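## Task

Place the white earphones inside the small chest's bottom drawer and the black earphones inside its middle drawer; at the end all drawers must be closed and the chest must still stand upright.

## Robot and tools

Robot: two arms, left_arm and right_arm, each with a two-finger gripper. The fingers point along the gripper's +z axis and close along its y axis. The reported hand point sits between the finger pads, roughly 1 cm short of the tips.

Frames. Scene frame: origin at table-top height, midway between the nominal bases, 5 to 10 cm in from the near table edge; +x reaches out over the table, +z is up, and left_arm is on the +y side (image left/right may differ). Calibrated bases: left_arm at (+0.005, +0.316, -0.007) m, right_arm at (+0.003, -0.329, -0.004) m, both nearly level. Every hand pose, velocity, target and wrist-camera pose is given in that arm's own base frame. Fixed cameras and the table use the scene frame. Reported positions can be a few centimetres off, more when reaching far.

execute_actions(actions, cameras). actions is a list of actions; each action is a table of up to 15 rows, one row per 1/30 s control step; a short table repeats its final row until 15 steps pass. Each row has exactly 14 numbers in [-1, 1], covering both arms even if one is idle: left_arm dx, dy, dz, rx, ry, rz, opening, then right_arm's seven in the same order. dx..rz are an offset, not a pose: measured along that arm's base axes from its Hand target as it was when the action began (every row counts from that same start, not from the previous row), with rotation applied about the Hand target position. rx, ry, rz form a single rotation vector. Scale: 1.0 equals 0.6 m or 180 degrees. Sending the same offset again moves further. Six zeros re-command the current Hand target. opening is absolute: +1 fully open (0.094 m), -1 closed; a 0 is a real command, so resend the current value to keep a gripper unchanged. cameras: list of names, ["all"], [] or null; images come only for an empty actions list or when requested. An empty call also reports the scene number and task.

move(target, speed, blend, opening_speed, grip_force, blocking, cameras). target is one 14-number row as above, or a list of up to 15 rows; every row is an offset from the same starting Hand targets, not from the previous row. Paths are straight, shortest rotation, end together, take at least 0.5 s and are cut off after 10 s total. speed: m/s per arm path, 0.002 to 2.9, default 0.25 (turning up to twice that in rad/s); one value or one per target. blend: metres of corner rounding per target; 0 means stop at each. opening_speed: rate of the commanded opening on the -1..+1 scale per second, 0.2 or more; use it to close gently. grip_force: newtons per finger pad, 10 to 50 (full), one value or one per arm; it persists and closes slowly when low. blocking=false returns after about 0.5 s while the move continues. Moves do not avoid obstacles or the other arm, and grippers lag and may overshoot at speed.

wait(seconds 0 to 10, cameras) lets time pass holding commands. stop(cameras) brakes a running move. zoom_image(camera, region) enlarges part of the latest image of cam_high, cam_low, cam_left_wrist or cam_right_wrist; region is [x0, y0, x1, y1] pixels from the top-left, at most 504 wide and 504 tall. finished_scene(scene) ends the current scene, giving its number; it is irreversible, so the goal must hold without the robot.

Results: end_effector_position (m) and end_effector_quat_wxyz in base frame; Hand target (last commanded pose after clipping, the reference for the next offsets); Tool commands; grip_measured on the opening scale (reads up to about 2.5 mm wide when empty, a little narrower than a squeezed part); Joint positions (last entry is the opening in metres); Joint velocities (may read "within noise"); Joint torques (include arm weight, sign positive toward larger joint values, joints 1 to 3 wrap at ±28 N m); step readings of hand position for action calls. A move adds a "move:" line: done (within 10 mm and 2 degrees), off_target, moving, held or fault, plus limits=paced (pose clipped) or limits=held (steps withheld). Neither done nor off_target proves contact or its absence.

Behaviour: orientation commands are clipped to 40 degrees from the measured orientation each step. Friction and weight can leave the hand low, short or tilted; small moves may not happen or go sideways, so check position and tilt after each move and correct with an offset. An arm blocked by something keeps pushing until commanded back past its gripper. Faster or deeper contact presses harder. Grip force jumps to the limit after about 20 N; release by commanding an opening well above grip_measured.

Joint ranges (rad): waist -2.618 to 3.054, shoulder 0.000 to 3.142, elbow 0.000 to 3.142 (straight at 2.901), wrist pitch -1.571 to 1.571, wrist yaw -1.571 to 1.571, wrist roll -2.094 to 2.094.

Cameras: cam_high and cam_low are fixed on a beam behind the arms (pos_world about [0.625393, -0.187276, 0.954305] and [0.529069, 0.561739, 0.242692]); cam_left_wrist and cam_right_wrist ride on the hands. All images are 672x504. Calibration may be slightly off.

Avoid: dropping objects, releasing moving parts, slamming, hard pushes, knocking the chest over, anything leaving the table. Do not strike the bar under the bases, the plate behind it or the low rail (tops up to about 3 cm above the table). Never let the arms, grippers or wrist cameras collide or grip each other. Keep paths away from an arm's own base. Limit strain on camera cables. Avoid long stretched holds or pushing toward unreachable poses: motors heat, a MOTOR HOT line warns, and an over-temperature fault folds the arm permanently. Loose objects may occasionally be nudged by outside pushes.

Each tool is called after "Emit:" by a JSON object that holds its "fn" and its "kwargs".

## Session

Emit:
{"fn": "execute_actions", "kwargs": {"actions": []}}

Scene clock: 0.00 s.
left_arm: end_effector_position=(+0.3986, +0.0092, +0.1092) grip_measured=+1.000 end_effector_quat_wxyz=(+0.604, -0.042, +0.793, +0.068) | right_arm: end_effector_position=(+0.3963, -0.0239, +0.0932) grip_measured=+1.000 end_effector_quat_wxyz=(+0.572, +0.048, +0.819, -0.016)
Joint positions: left_arm=[-0.079 1.543 0.367 0.905 -0.236 -0.005 0.094] | right_arm=[-0.042 1.527 0.383 0.791 0.043 0.047 0.094]
Joint velocities: within noise
Joint torques (N m): no reading
Heat: left arm: 30 °C; right arm: 29 °C.
Hand target: left_arm +0.4022, +0.0102, +0.1196; +0.616, -0.045, +0.783, +0.068 | right_arm +0.3976, -0.0245, +0.0973; +0.576, +0.049, +0.816, -0.016
Tool commands: left_gripper/opening=+1.0 right_gripper/opening=+1.0

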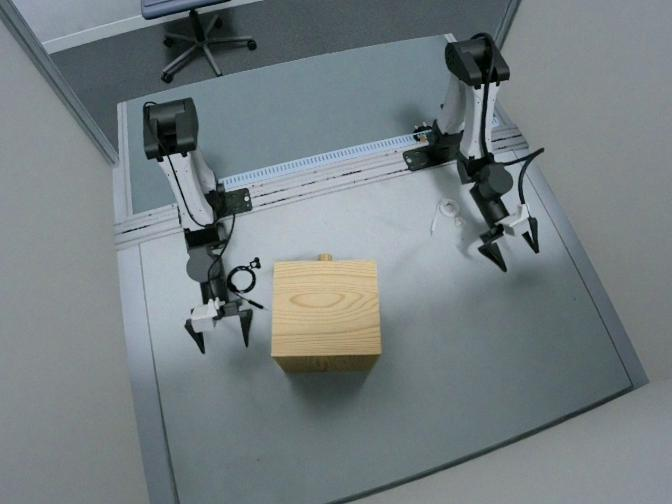

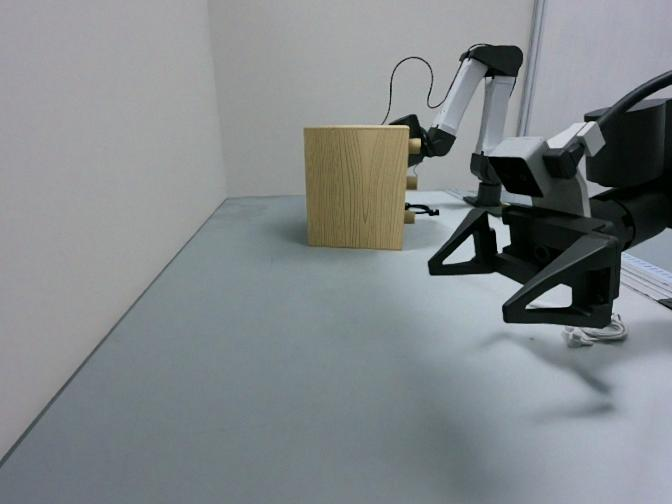

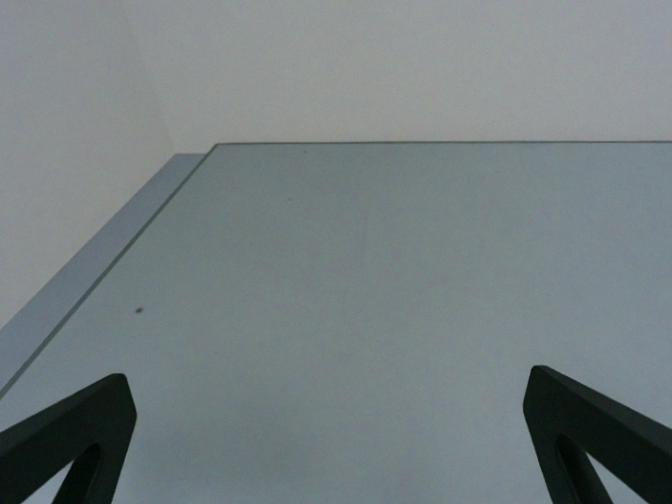

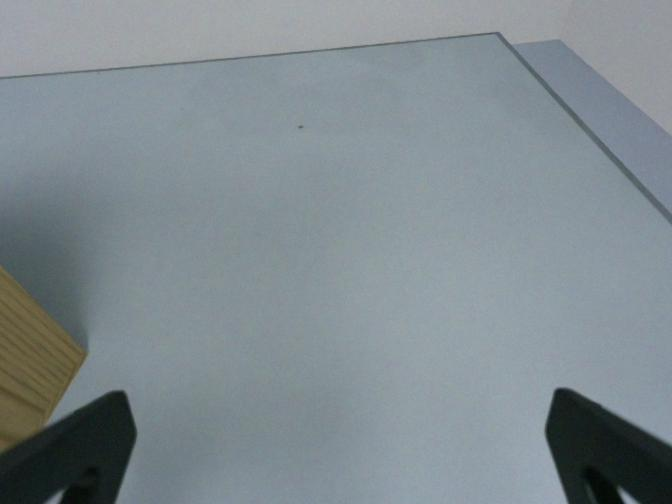

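Emit:
{"fn": "zoom_image", "kwargs": {"camera": "cam_high", "region": [190, 230, 310, 350]}}

Emit:
{"fn": "zoom_image", "kwargs": {"camera": "cam_high", "region": [410, 170, 510, 270]}}

Emit:
{"fn": "zoom_image", "kwargs": {"camera": "cam_low", "region": [290, 110, 450, 270]}}

Scaled by 4.200 from the camera's 672x504 image, which has a finer 960x720 frame.

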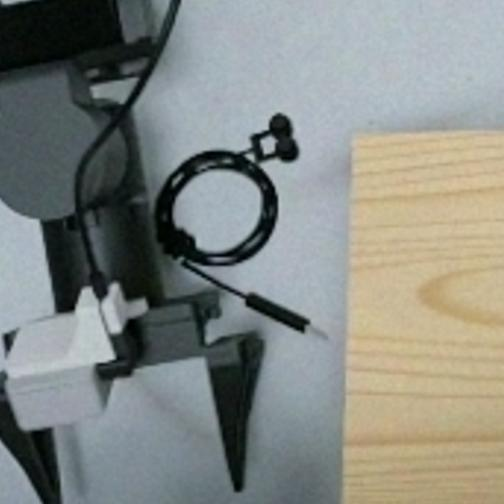

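Scaled by 5.040 from the camera's 672x504 image, which has a finer 960x720 frame.

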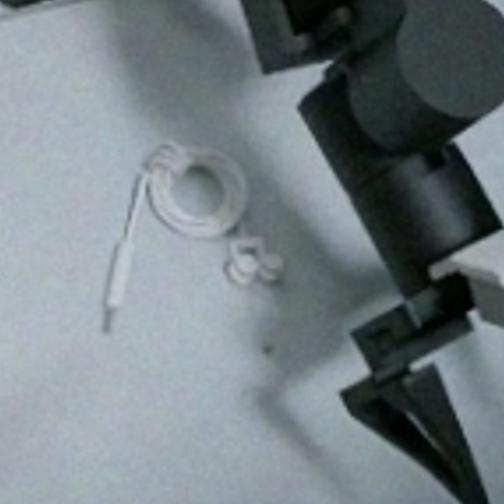

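Scaled by 3.150 from the camera's 672x504 image, which has a finer 960x720 frame.

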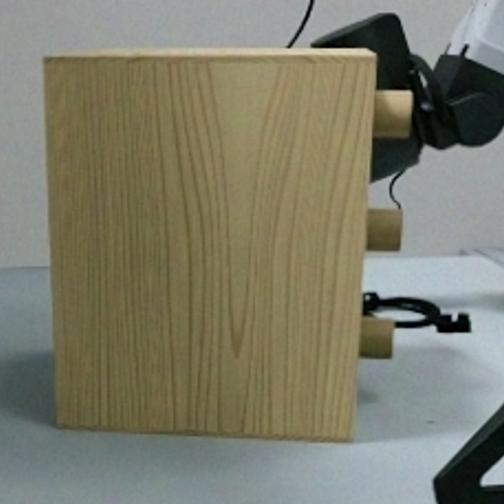

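Emit:
{"fn": "move", "kwargs": {"target": [-0.3887,-0.6637,0.0465,-0.0094,0.0941,-0.1433,0.2,-0.246,0.141,0.121,0.0109,0.391,0.0333,0.2], "speed": 0.4, "cameras": ["all"]}}

Scene clock: 10.73 s.
left_arm: end_effector_position=(+0.1667, -0.3806, +0.1348) grip_measured=+0.203 end_effector_quat_wxyz=(+0.486, +0.146, +0.859, -0.066) | right_arm: end_effector_position=(+0.2503, +0.0562, +0.1681) grip_measured=+0.203 end_effector_quat_wxyz=(+0.007, -0.003, +1.000, -0.007)
Joint positions: left_arm=[-1.497 1.729 1.142 -0.439 -0.918 -0.885 0.057] | right_arm=[0.232 1.513 1.428 -1.475 0.016 0.227 0.056]
Joint torques (N m): left_arm=[0.25 -6.13 9.42 1.15 -0.62 -0.2] | right_arm=[0.09 -3.47 7.73 0.17 -0.15 0.07]
Heat: left arm: 32 °C; right arm: 34 °C.
Hand target: left_arm +0.1691, -0.3881, +0.1477; +0.495, +0.131, +0.856, -0.076 | right_arm +0.2499, +0.0602, +0.1700; +0.000, +0.000, +1.000, +0.000
Off the commanded pose: left_arm 0.015 m, 2 deg | right_arm 0.004 m, 1 deg.
move: off_target (left_arm)
camera_calibration:
cam_left_wrist: T_world_to_cam=[[-0.324957, -0.94462, -0.0457894, -0.300018], [-0.789533, 0.297622, -0.536711, 0.352035], [0.520616, -0.138256, -0.842522, 0.063871], [0, 0, 0, 1]] pos_world=[0.147198, -0.379346, 0.229016]
cam_right_wrist: T_world_to_cam=[[-0.013814, -0.999708, 0.0198021, 0.0548807], [-0.914395, 0.0206433, 0.404297, 0.20027], [-0.404588, -0.012522, -0.914413, 0.346654], [0, 0, 0, 1]] pos_world=[0.324136, 0.0550712, 0.23493]

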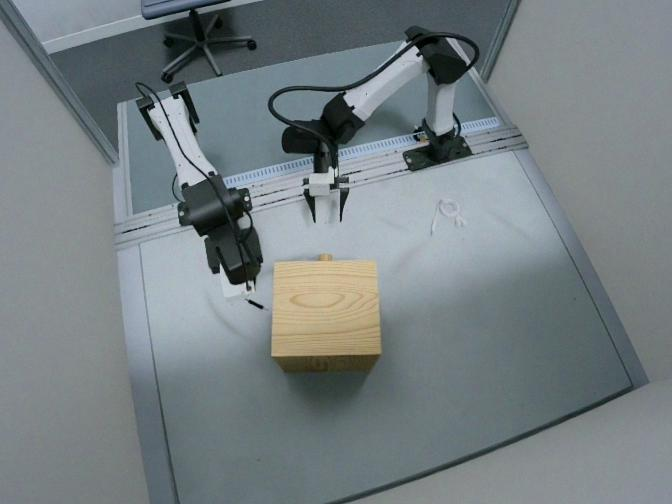

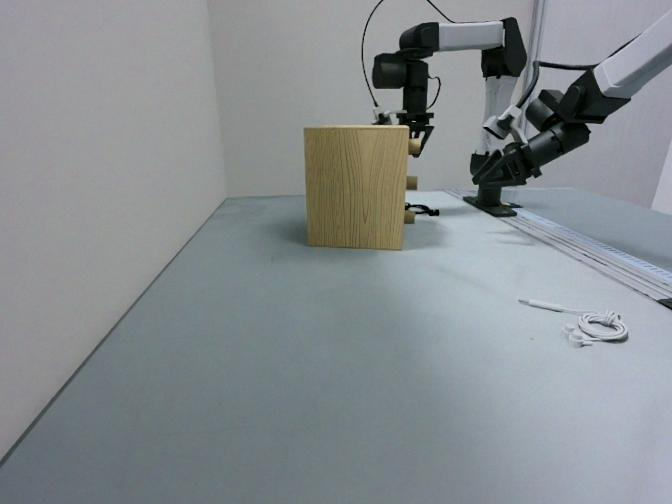

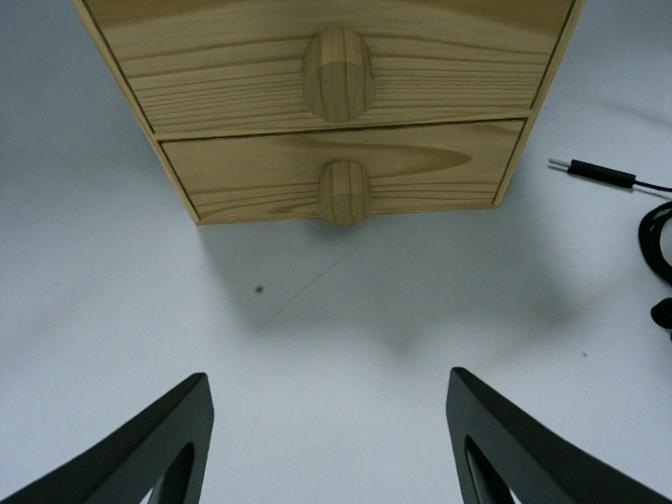

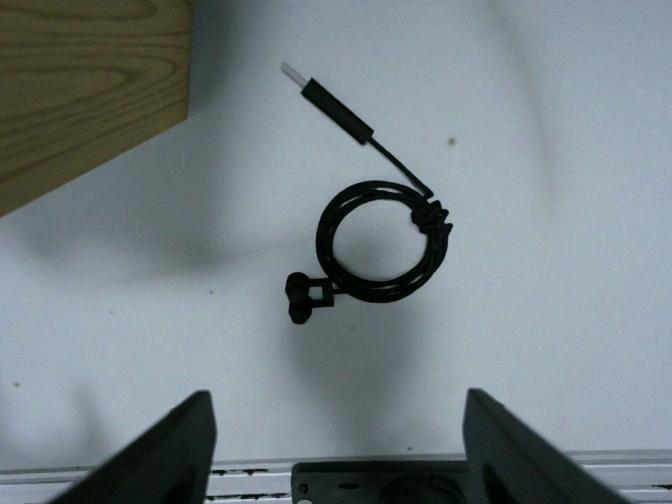

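Emit:
{"fn": "move", "kwargs": {"target": [0.1888,-0.0682,-0.0262,-0.0249,-0.0795,0,0.0,-0.0258,0.0063,-0.18,0,0,0,-0.36], "speed": 0.2, "cameras": ["cam_low","cam_left_wrist","cam_right_wrist","cam_high"]}}

Scene clock: 14.67 s.
left_arm: end_effector_position=(+0.2809, -0.4291, +0.1376) grip_measured=+0.003 end_effector_quat_wxyz=(+0.602, +0.119, +0.784, -0.089) | right_arm: end_effector_position=(+0.2359, +0.0602, +0.0597) grip_measured=-0.357 end_effector_quat_wxyz=(-0.005, -0.002, +1.000, -0.009)
Joint positions: left_arm=[-1.264 1.972 1.133 0.4 -0.919 -0.356 0.047] | right_arm=[0.26 1.513 0.994 -1.067 0.015 0.256 0.03]
Joint torques (N m): left_arm=[0.66 -7.34 4.98 2.12 -0.09 -0.04] | right_arm=[0.25 -5.71 5.26 0.32 -0.12 0.06]
Heat: left arm: 32 °C; right arm: 33 °C.
Hand target: left_arm +0.2823, -0.4290, +0.1318; +0.602, +0.121, +0.784, -0.093 | right_arm +0.2344, +0.0639, +0.0619; +0.000, +0.000, +1.000, +0.000
Off the commanded pose: left_arm 0.006 m, 0 deg | right_arm 0.005 m, 1 deg.
move: done
camera_calibration:
cam_left_wrist: T_world_to_cam=[[-0.298676, -0.954106, -0.0217789, -0.323374], [-0.62301, 0.212214, -0.752877, 0.404413], [0.722946, -0.211298, -0.657801, -0.113546], [0, 0, 0, 1]] pos_world=[0.237457, -0.418347, 0.22274]
cam_right_wrist: T_world_to_cam=[[-0.0143698, -0.999588, 0.0248623, 0.0605285], [-0.904109, 0.0236091, 0.42665, 0.226923], [-0.427061, -0.0163474, -0.904075, 0.246686], [0, 0, 0, 1]] pos_world=[0.311382, 0.0591788, 0.124702]

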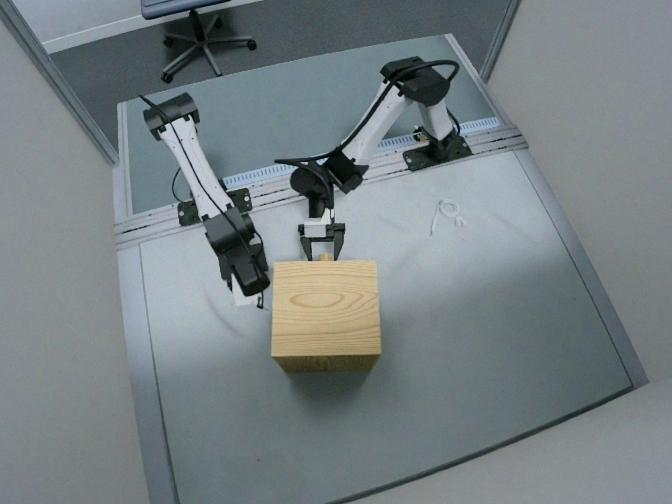

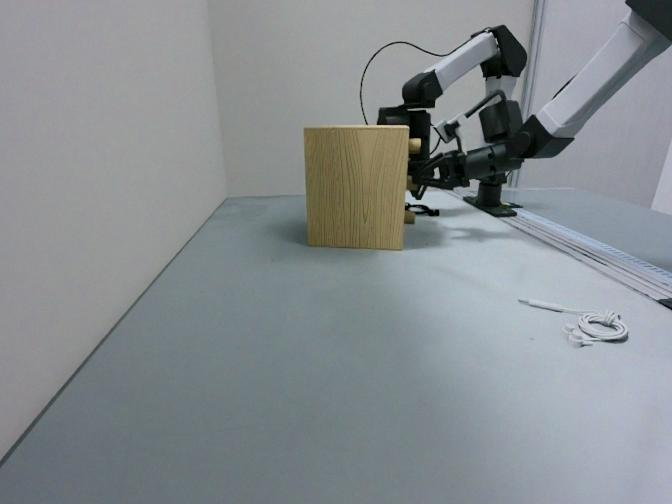

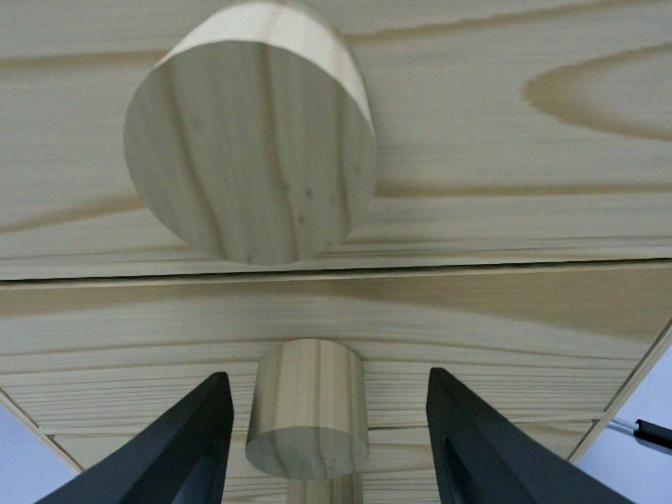

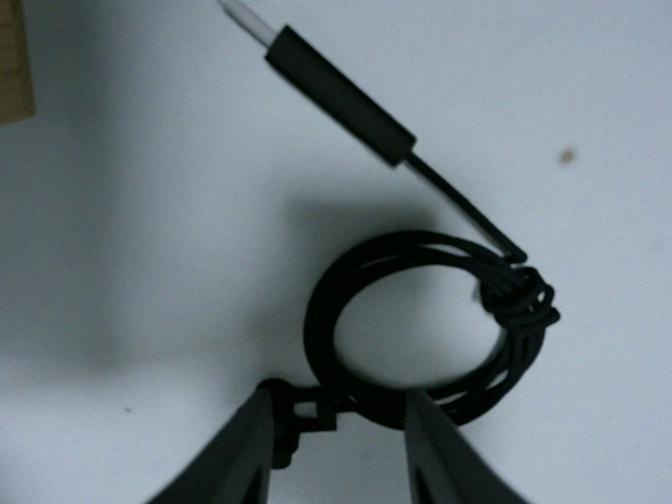

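Emit:
{"fn": "move", "kwargs": {"target": [0.005, 0.0077, -0.036, 0,0,0, 0.0, 0.005,0.005,-0.05,0,0,0,-0.36], "speed": 0.1, "cameras": ["cam_low","cam_left_wrist","cam_right_wrist"]}}

Scene clock: 17.07 s.
left_arm: end_effector_position=(+0.2828, -0.4255, +0.1131) grip_measured=+0.003 end_effector_quat_wxyz=(+0.601, +0.121, +0.785, -0.088) | right_arm: end_effector_position=(+0.2405, +0.0637, +0.0366) grip_measured=-0.357 end_effector_quat_wxyz=(+0.009, -0.002, +1.000, -0.005)
Joint positions: left_arm=[-1.256 2.019 1.086 0.494 -0.91 -0.348 0.047] | right_arm=[0.269 1.535 0.918 -0.939 0.015 0.265 0.03]
Joint torques (N m): left_arm=[0.98 -7.79 4.81 2.11 -0.09 -0.03] | right_arm=[0.27 -3.41 5.2 0.39 -0.13 0.06]
Heat: left arm: 32 °C; right arm: 32 °C.
Hand target: left_arm +0.2853, -0.4243, +0.1102; +0.602, +0.121, +0.784, -0.092 | right_arm +0.2375, +0.0669, +0.0320; +0.000, +0.000, +1.000, +0.000
Off the commanded pose: left_arm 0.004 m, 1 deg | right_arm 0.006 m, 1 deg.
move: done
camera_calibration:
cam_left_wrist: T_world_to_cam=[[-0.301269, -0.953162, -0.0268198, -0.318206], [-0.62352, 0.218202, -0.75074, 0.388924], [0.721429, -0.209452, -0.660053, -0.128796], [0, 0, 0, 1]] pos_world=[0.239554, -0.415143, 0.198434]
cam_right_wrist: T_world_to_cam=[[-0.0150182, -0.999751, 0.0165146, 0.0651525], [-0.91619, 0.0203742, 0.400226, 0.245017], [-0.400463, -0.00911983, -0.916268, 0.221409], [0, 0, 0, 1]] pos_world=[0.314126, 0.0621635, 0.103732]
Images, in order (width x height): cam_low 672x504, cam_left_wrist 672x504, cam_right_wrist 672x504.

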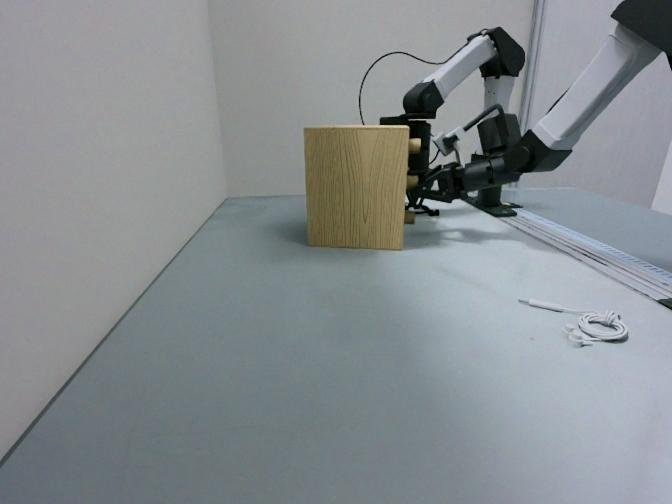

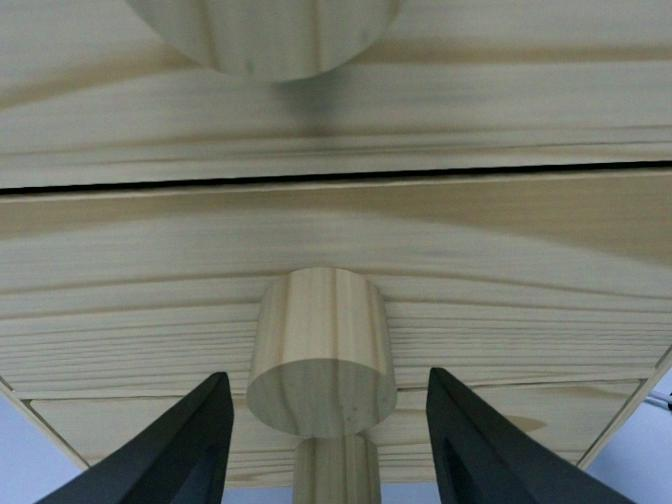

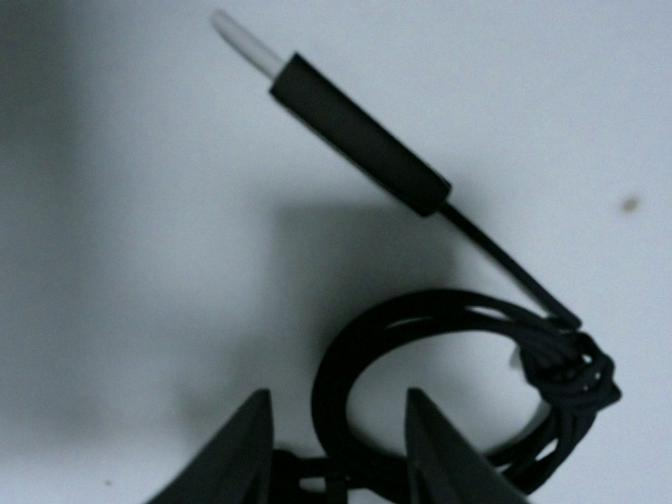

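Emit:
{"fn": "move", "kwargs": {"target": [0.0095, 0.0008, 0.0033, 0,0,0, 0.0, -0.0025,0,-0.0167,0,0,0,-0.36], "speed": 0.05, "cameras": ["cam_left_wrist","cam_right_wrist"]}}

Scene clock: 18.90 s.
left_arm: end_effector_position=(+0.2879, -0.4235, +0.1125) grip_measured=+0.003 end_effector_quat_wxyz=(+0.600, +0.123, +0.786, -0.086) | right_arm: end_effector_position=(+0.2396, +0.0634, +0.0270) grip_measured=-0.357 end_effector_quat_wxyz=(+0.010, -0.001, +1.000, -0.005)
Joint positions: left_arm=[-1.243 2.019 1.086 0.494 -0.897 -0.338 0.047] | right_arm=[0.269 1.545 0.887 -0.896 0.015 0.267 0.03]
Joint torques (N m): left_arm=[0.98 -7.82 5.3 2.13 -0.08 -0.02] | right_arm=[0.38 -3.34 5.07 0.4 -0.13 0.06]
Heat: left arm: 33 °C; right arm: 32 °C.
Hand target: left_arm +0.2910, -0.4239, +0.1121; +0.602, +0.121, +0.784, -0.092 | right_arm +0.2359, +0.0669, +0.0219; +0.000, +0.000, +1.000, +0.000
Off the commanded pose: left_arm 0.003 m, 1 deg | right_arm 0.007 m, 1 deg.
move: done
camera_calibration:
cam_left_wrist: T_world_to_cam=[[-0.301527, -0.952899, -0.0326379, -0.313991], [-0.625183, 0.22344, -0.747811, 0.393473], [0.719881, -0.20508, -0.663109, -0.129793], [0, 0, 0, 1]] pos_world=[0.244751, -0.413737, 0.197928]
cam_right_wrist: T_world_to_cam=[[-0.0165462, -0.999734, 0.0160669, 0.0654095], [-0.916764, 0.0215829, 0.398845, 0.248049], [-0.399086, -0.00813018, -0.916877, 0.211826], [0, 0, 0, 1]] pos_world=[0.313022, 0.0617607, 0.0942339]
Images, in order (width x height): cam_left_wrist 672x504, cam_right_wrist 672x504.

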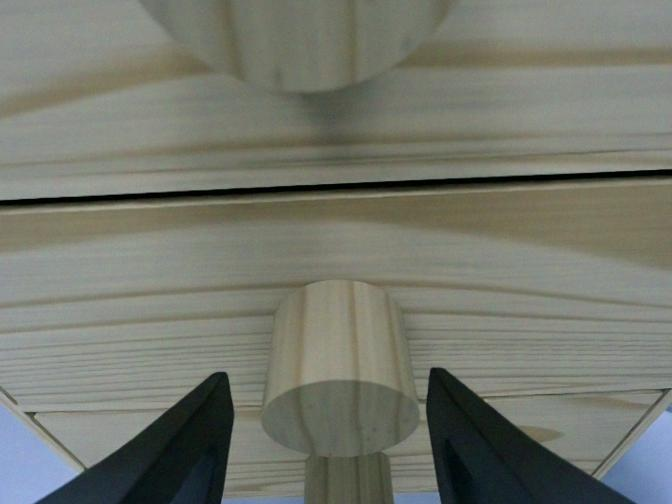

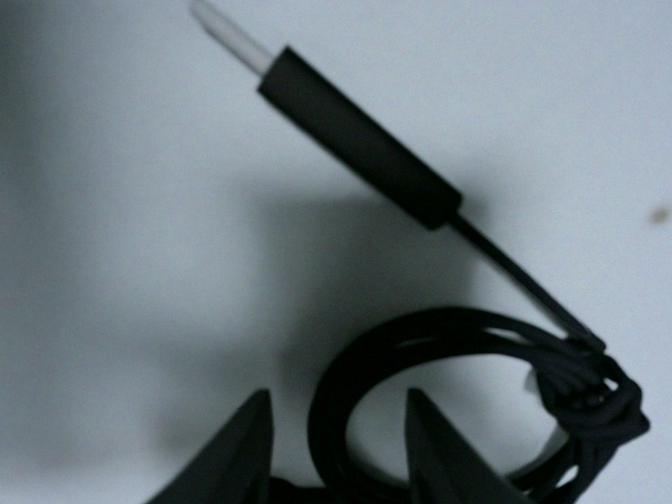

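Emit:
{"fn": "move", "kwargs": {"target": [0,0,0, 0,0,0, -0.85, -0.0117,0,-0.0083,0,0,0,-0.36], "speed": 0.03, "opening_speed": 1.0, "cameras": ["cam_left_wrist","cam_right_wrist"]}}

Scene clock: 20.43 s.
left_arm: end_effector_position=(+0.2877, -0.4240, +0.1124) grip_measured=-0.450 end_effector_quat_wxyz=(+0.600, +0.125, +0.786, -0.087) | right_arm: end_effector_position=(+0.2328, +0.0635, +0.0204) grip_measured=-0.358 end_effector_quat_wxyz=(+0.003, -0.001, +1.000, -0.007)
Joint positions: left_arm=[-1.243 2.019 1.086 0.495 -0.894 -0.336 0.026] | right_arm=[0.277 1.545 0.858 -0.881 0.015 0.274 0.03]
Joint torques (N m): left_arm=[1.02 -7.77 5.34 2.13 -0.1 -0.03] | right_arm=[0.38 -4.51 4.22 0.43 -0.12 0.07]
Heat: left arm: 33 °C; right arm: 32 °C.
Hand target: left_arm +0.2910, -0.4239, +0.1121; +0.602, +0.121, +0.784, -0.092 | right_arm +0.2289, +0.0669, +0.0169; +0.000, +0.000, +1.000, +0.000
Off the commanded pose: left_arm 0.003 m, 1 deg | right_arm 0.006 m, 1 deg.
move: done
camera_calibration:
cam_left_wrist: T_world_to_cam=[[-0.30453, -0.951942, -0.032693, -0.313261], [-0.624885, 0.225572, -0.747419, 0.39423], [0.718874, -0.207182, -0.663548, -0.130339], [0, 0, 0, 1]] pos_world=[0.244648, -0.414138, 0.197928]
cam_right_wrist: T_world_to_cam=[[-0.0159495, -0.999673, 0.0199687, 0.0653171], [-0.911296, 0.0227517, 0.411122, 0.242877], [-0.411442, -0.0116402, -0.911361, 0.20604], [0, 0, 0, 1]] pos_world=[0.307148, 0.0621683, 0.08662]
Images, in order (width x height): cam_left_wrist 672x504, cam_right_wrist 672x504.

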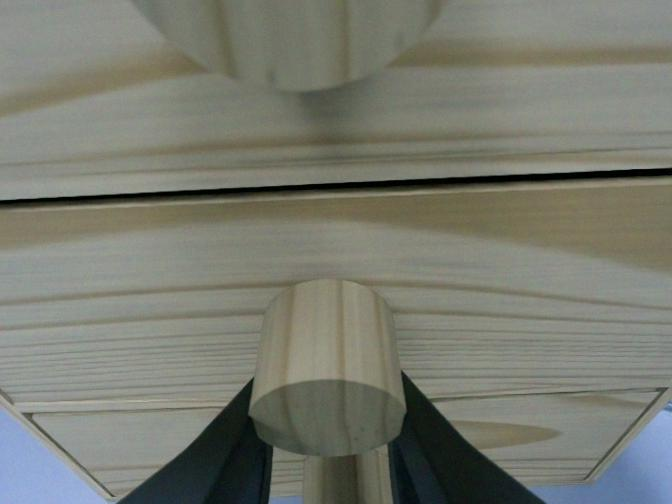

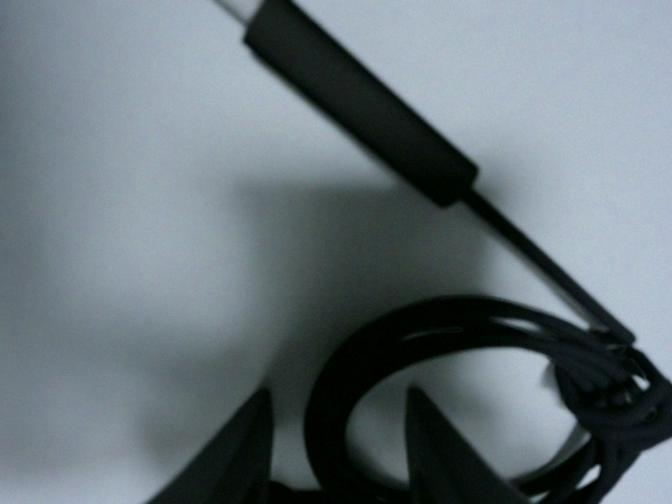

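Emit:
{"fn": "move", "kwargs": {"target": [-0.1595,0.0483,0, 0,0,0, -0.85, 0,0,0,0,0,0,-1], "speed": 0.12, "opening_speed": 0.7, "cameras": ["all"]}}

Scene clock: 22.27 s.
left_arm: end_effector_position=(+0.1994, -0.3992, +0.1077) grip_measured=-0.450 end_effector_quat_wxyz=(+0.605, +0.123, +0.781, -0.088) | right_arm: end_effector_position=(+0.2336, +0.0664, +0.0202) grip_measured=-0.931 end_effector_quat_wxyz=(+0.005, -0.003, +1.000, -0.001)
Joint positions: left_arm=[-1.461 1.897 0.907 0.413 -1.091 -0.511 0.026] | right_arm=[0.281 1.545 0.857 -0.873 0.006 0.275 0.003]
Joint torques (N m): left_arm=[-0.47 -9.47 4.45 1.28 -0.31 -0.38] | right_arm=[0.03 -4.49 4.26 0.37 -0.03 0.07]
Heat: left arm: 33 °C; right arm: 32 °C.
Hand target: left_arm +0.1952, -0.3949, +0.1121; +0.602, +0.121, +0.784, -0.093 | right_arm +0.2289, +0.0669, +0.0169; +0.000, +0.000, +1.000, +0.000
Off the commanded pose: left_arm 0.007 m, 1 deg | right_arm 0.006 m, 1 deg.
move: done
camera_calibration:
cam_left_wrist: T_world_to_cam=[[-0.304429, -0.952057, -0.0301811, -0.31706], [-0.614582, 0.220529, -0.757401, 0.326915], [0.727744, -0.212026, -0.652252, -0.0697577], [0, 0, 0, 1]] pos_world=[0.15516, -0.388744, 0.192537]
cam_right_wrist: T_world_to_cam=[[-0.0128833, -0.999874, 0.009231, 0.0677082], [-0.913044, 0.0155272, 0.407566, 0.24464], [-0.407659, -0.00317751, -0.913129, 0.20484], [0, 0, 0, 1]] pos_world=[0.307744, 0.064552, 0.0867134]

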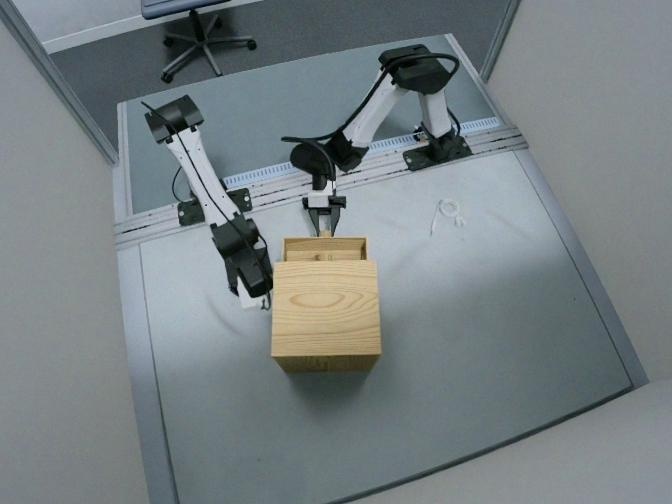

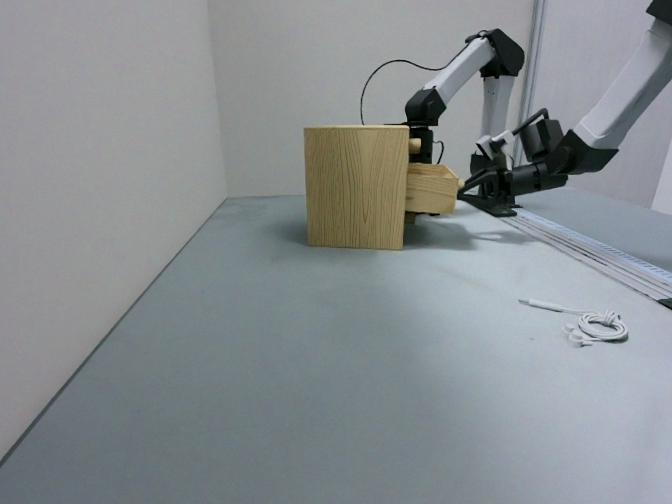

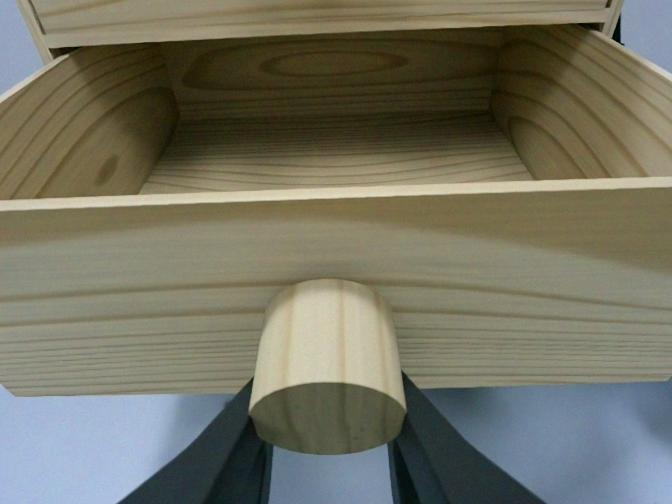

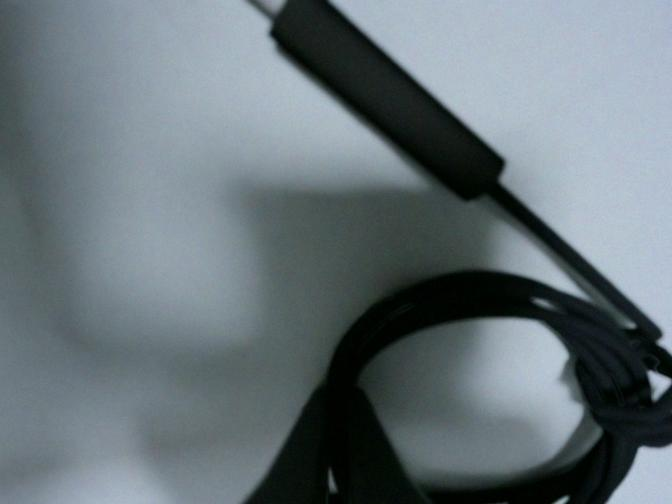

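Emit:
{"fn": "move", "kwargs": {"target": [[-0.0318,0.0097,0,0,0,0,-0.85, 0,0,0.2885,0,0,0,-1],[-0.0318,0.0097,0,0,0,0,0.0, 0,0,0.2885,0,0,0,-1],[-0.1275,0.0387,0,0,0,0,0.0, 0,0,0.2885,0,0,0,-1]], "speed": 0.15, "cameras": ["all"]}}

Scene clock: 29.10 s.
left_arm: end_effector_position=(+0.1194, -0.3647, +0.0914) grip_measured=-0.003 end_effector_quat_wxyz=(+0.595, +0.145, +0.787, -0.071) | right_arm: end_effector_position=(+0.2313, +0.0657, +0.1848) grip_measured=-0.932 end_effector_quat_wxyz=(+0.002, -0.003, +1.000, -0.002)
Joint positions: left_arm=[-1.697 1.834 0.886 -0.092 -1.237 -0.951 0.047] | right_arm=[0.281 1.473 1.459 -1.555 0.006 0.275 0.003]
Joint torques (N m): left_arm=[0.06 -8.85 7.68 0.96 -0.72 -0.23] | right_arm=[0.03 -4.48 7.16 0.15 -0.04 0.06]
Heat: left arm: 33 °C; right arm: 32 °C.
Hand target: left_arm +0.1188, -0.3717, +0.1122; +0.602, +0.121, +0.784, -0.093 | right_arm +0.2289, +0.0669, +0.1900; +0.000, +0.000, +1.000, +0.000
Off the commanded pose: left_arm 0.022 m, 4 deg | right_arm 0.006 m, 0 deg.
joint sent to its limit (right arm) — joint 4 (wrist pitch), lower limit. The joint targets still meet the commanded pose.
move: off_target (left_arm)
camera_calibration:
cam_left_wrist: T_world_to_cam=[[-0.317197, -0.944944, -0.0804168, -0.300279], [-0.62302, 0.271561, -0.733554, 0.275248], [0.715005, -0.18258, -0.674857, -0.000557295], [0, 0, 0, 1]] pos_world=[0.0766358, -0.358595, 0.177386]
cam_right_wrist: T_world_to_cam=[[-0.0127826, -0.999855, 0.0112905, 0.0651244], [-0.910155, 0.0163102, 0.413948, 0.173512], [-0.414072, -0.00498472, -0.910231, 0.355258], [0, 0, 0, 1]] pos_world=[0.305857, 0.0640558, 0.250806]

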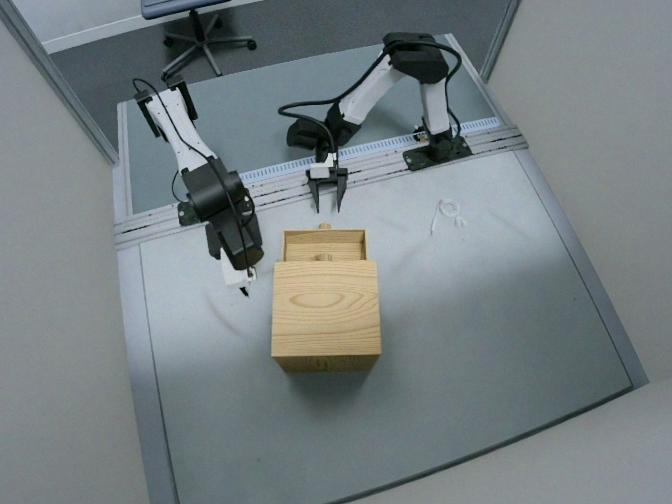

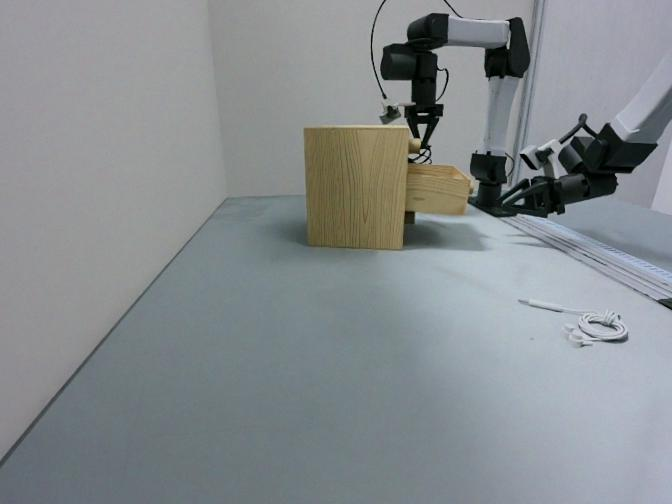

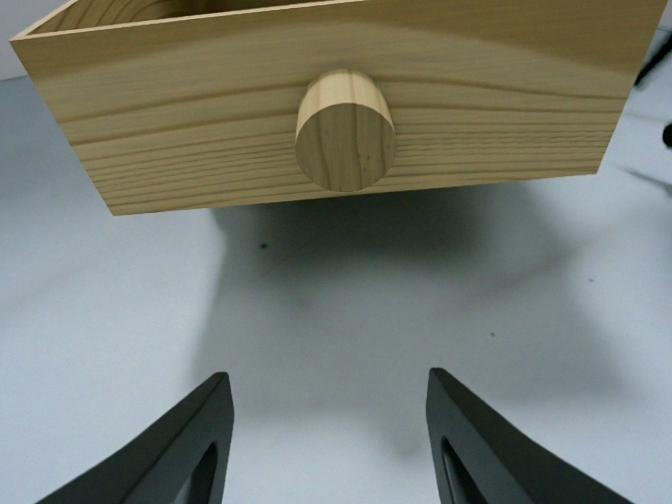

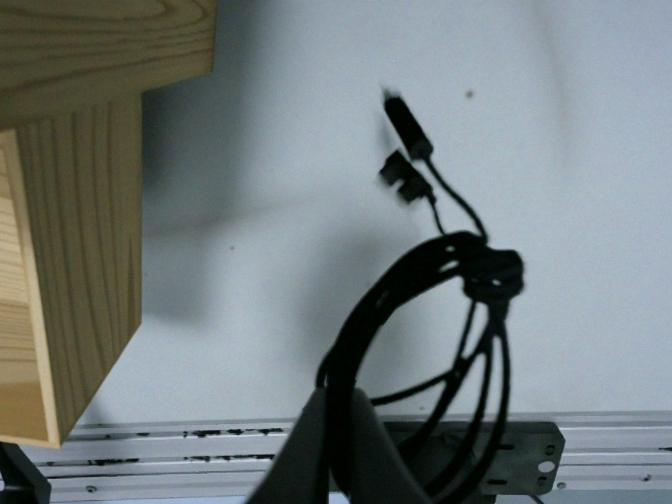

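Emit:
{"fn": "move", "kwargs": {"target": [[0.04,0.2,0.05,0.02,0.13,0.03,0.0, 0.033,0,0.133,0,-0.09,0,-1],[0.152,0.5445,0.0963,0.0553,0.3584,0.0868,0.0, 0.0285,0.3335,0.1333,0,-0.09,0,-1]], "speed": 0.2, "blend": [0.02,0], "cameras": ["all"]}}

Scene clock: 34.73 s.
left_arm: end_effector_position=(+0.2045, -0.0435, +0.1606) grip_measured=-0.003 end_effector_quat_wxyz=(+0.077, -0.001, +0.997, +0.007) | right_arm: end_effector_position=(+0.2441, +0.2654, +0.2680) grip_measured=-0.932 end_effector_quat_wxyz=(+0.176, -0.010, +0.983, +0.051)
Joint positions: left_arm=[-0.254 1.202 1.145 -1.368 -0.053 -0.252 0.047] | right_arm=[0.931 1.758 2.051 -1.563 0.217 0.878 0.003]
Joint torques (N m): left_arm=[0.95 -1.89 8.79 0.53 0.05 0.01] | right_arm=[0.21 -5.05 7.54 0.8 0.31 0.06]
Heat: left arm: 34 °C; right arm: 33 °C.
Hand target: left_arm +0.2100, -0.0450, +0.1700; +0.087, +0.000, +0.996, +0.001 | right_arm +0.2461, +0.2669, +0.2701; +0.141, +0.000, +0.990, +0.000
Off the commanded pose: left_arm 0.011 m, 1 deg | right_arm 0.003 m, 7 deg.
joint sent to its limit (right arm) — joint 4 (wrist pitch), lower limit. The joint targets are off in orientation, not in position.
move: off_target (left_arm, right_arm)
camera_calibration:
cam_left_wrist: T_world_to_cam=[[-0.0164407, -0.999709, -0.0176564, -0.0382025], [-0.954719, 0.0104496, 0.297326, 0.182701], [-0.297055, 0.0217452, -0.954613, 0.304716], [0, 0, 0, 1]] pos_world=[0.264317, -0.0467267, 0.23589]
cam_right_wrist: T_world_to_cam=[[0.0180869, -0.995136, -0.096837, 0.28422], [-0.996826, -0.0254577, 0.0754298, 0.270375], [-0.0775281, 0.0951653, -0.992438, 0.350651], [0, 0, 0, 1]] pos_world=[0.291562, 0.256351, 0.355128]

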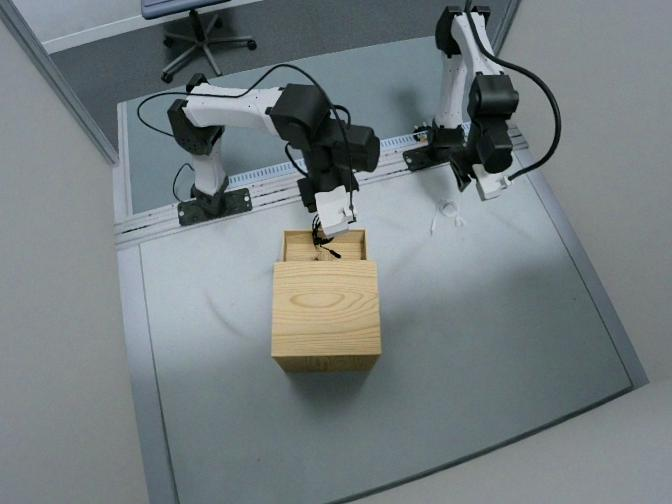

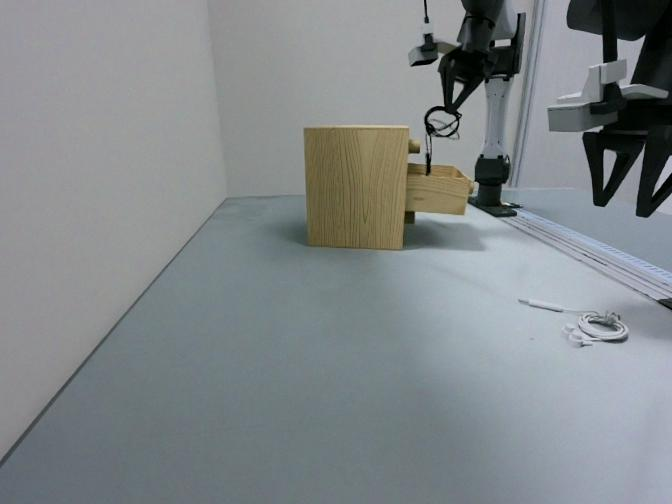

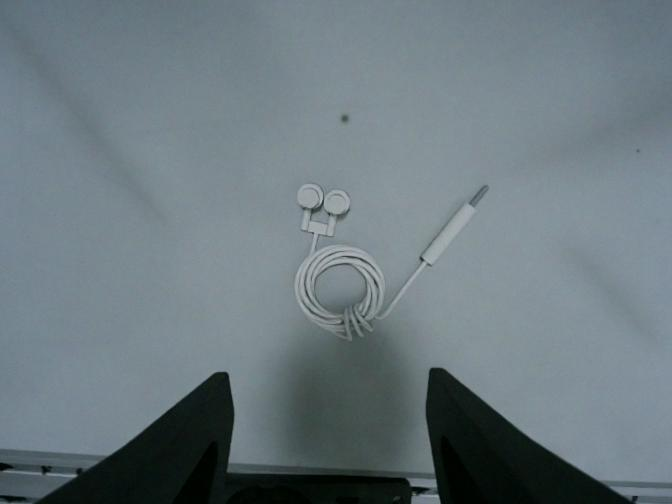

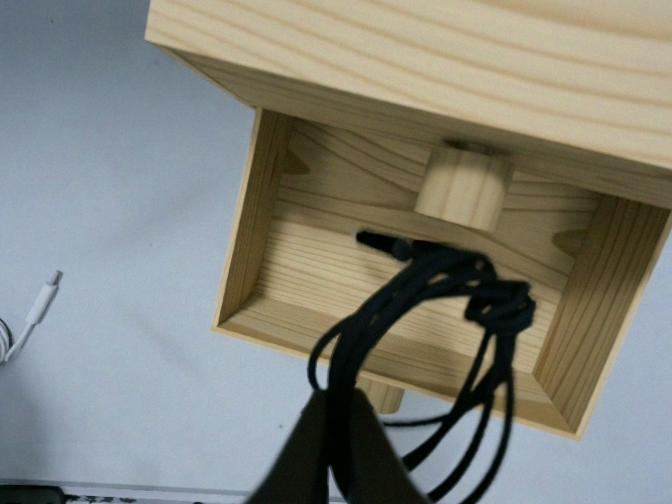

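Emit:
{"fn": "move", "kwargs": {"target": [[-0.0542,0.032,-0.1677,0,0,0,-0.45, 0.02,0,-0.175,0,-0.083,0,-1],[-0.0542,0.032,-0.1677,0,0,0,-0.45, 0.02,0,-0.175,0,-0.083,0,-0.3]], "speed": 0.15, "cameras": ["all"]}}

Scene clock: 38.40 s.
left_arm: end_effector_position=(+0.1743, -0.0251, +0.0702) grip_measured=-0.447 end_effector_quat_wxyz=(+0.076, -0.001, +0.997, +0.007) | right_arm: end_effector_position=(+0.2595, +0.2686, +0.1513) grip_measured=-0.303 end_effector_quat_wxyz=(+0.252, -0.006, +0.968, -0.015)
Joint positions: left_arm=[-0.183 1.051 0.703 -1.075 -0.041 -0.181 0.026] | right_arm=[1.002 1.693 1.448 -1.057 0.438 0.93 0.033]
Joint torques (N m): left_arm=[0.94 -2.44 5.03 0.9 0.06 0.01] | right_arm=[0.39 -9.57 5.76 0.88 0.43 0.04]
Heat: left arm: 33 °C; right arm: 33 °C.
Hand target: left_arm +0.1774, -0.0258, +0.0693; +0.087, +0.000, +0.996, +0.001 | right_arm +0.2580, +0.2670, +0.1651; +0.268, +0.000, +0.963, +0.000
Off the commanded pose: left_arm 0.003 m, 1 deg | right_arm 0.014 m, 3 deg.
move: off_target (right_arm); target 2's new opening was sent with right_arm's hand 0.014 m and 3 deg from that target
camera_calibration:
cam_left_wrist: T_world_to_cam=[[-0.0175164, -0.999716, -0.0161516, -0.0217666], [-0.953834, 0.011864, 0.300099, 0.1802], [-0.299822, 0.0206626, -0.953771, 0.209507], [0, 0, 0, 1]] pos_world=[0.234314, -0.0282272, 0.145392]
cam_right_wrist: T_world_to_cam=[[-0.0158539, -0.999485, 0.0278898, 0.266877], [-0.996748, 0.013594, -0.0794304, 0.307525], [0.0790103, -0.0290584, -0.99645, 0.228981], [0, 0, 0, 1]] pos_world=[0.292664, 0.269213, 0.245152]

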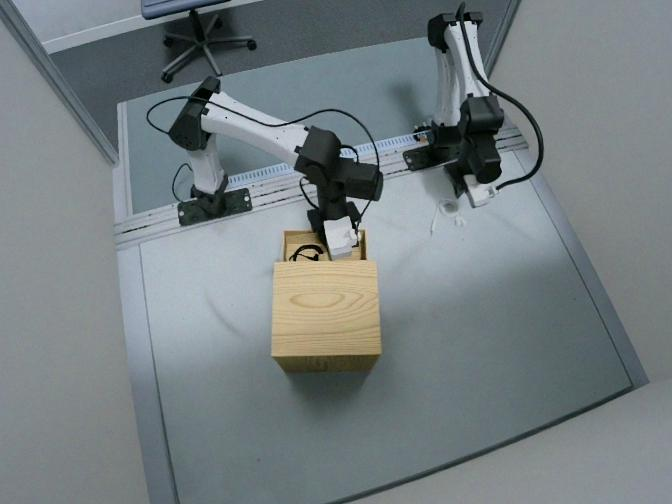

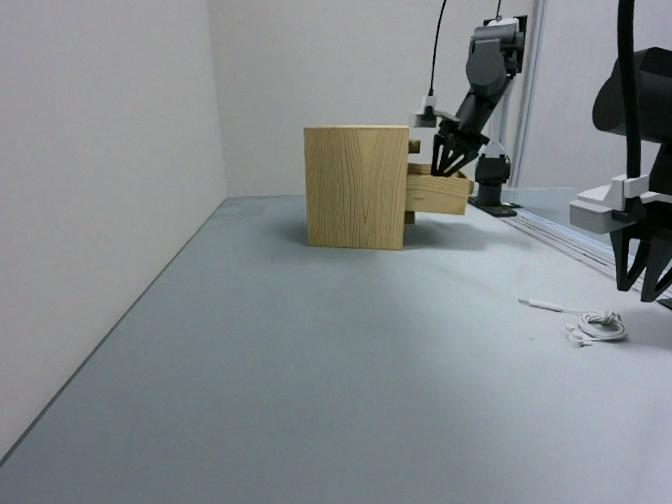

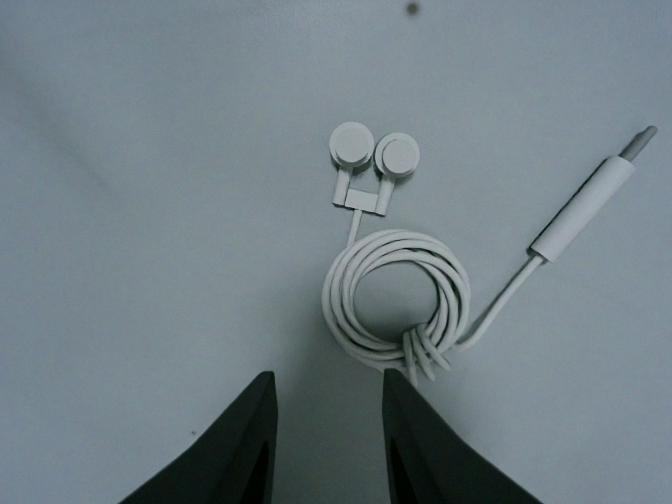

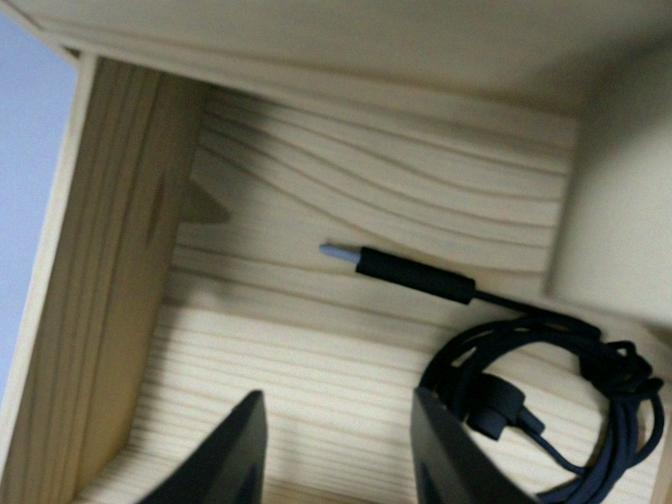

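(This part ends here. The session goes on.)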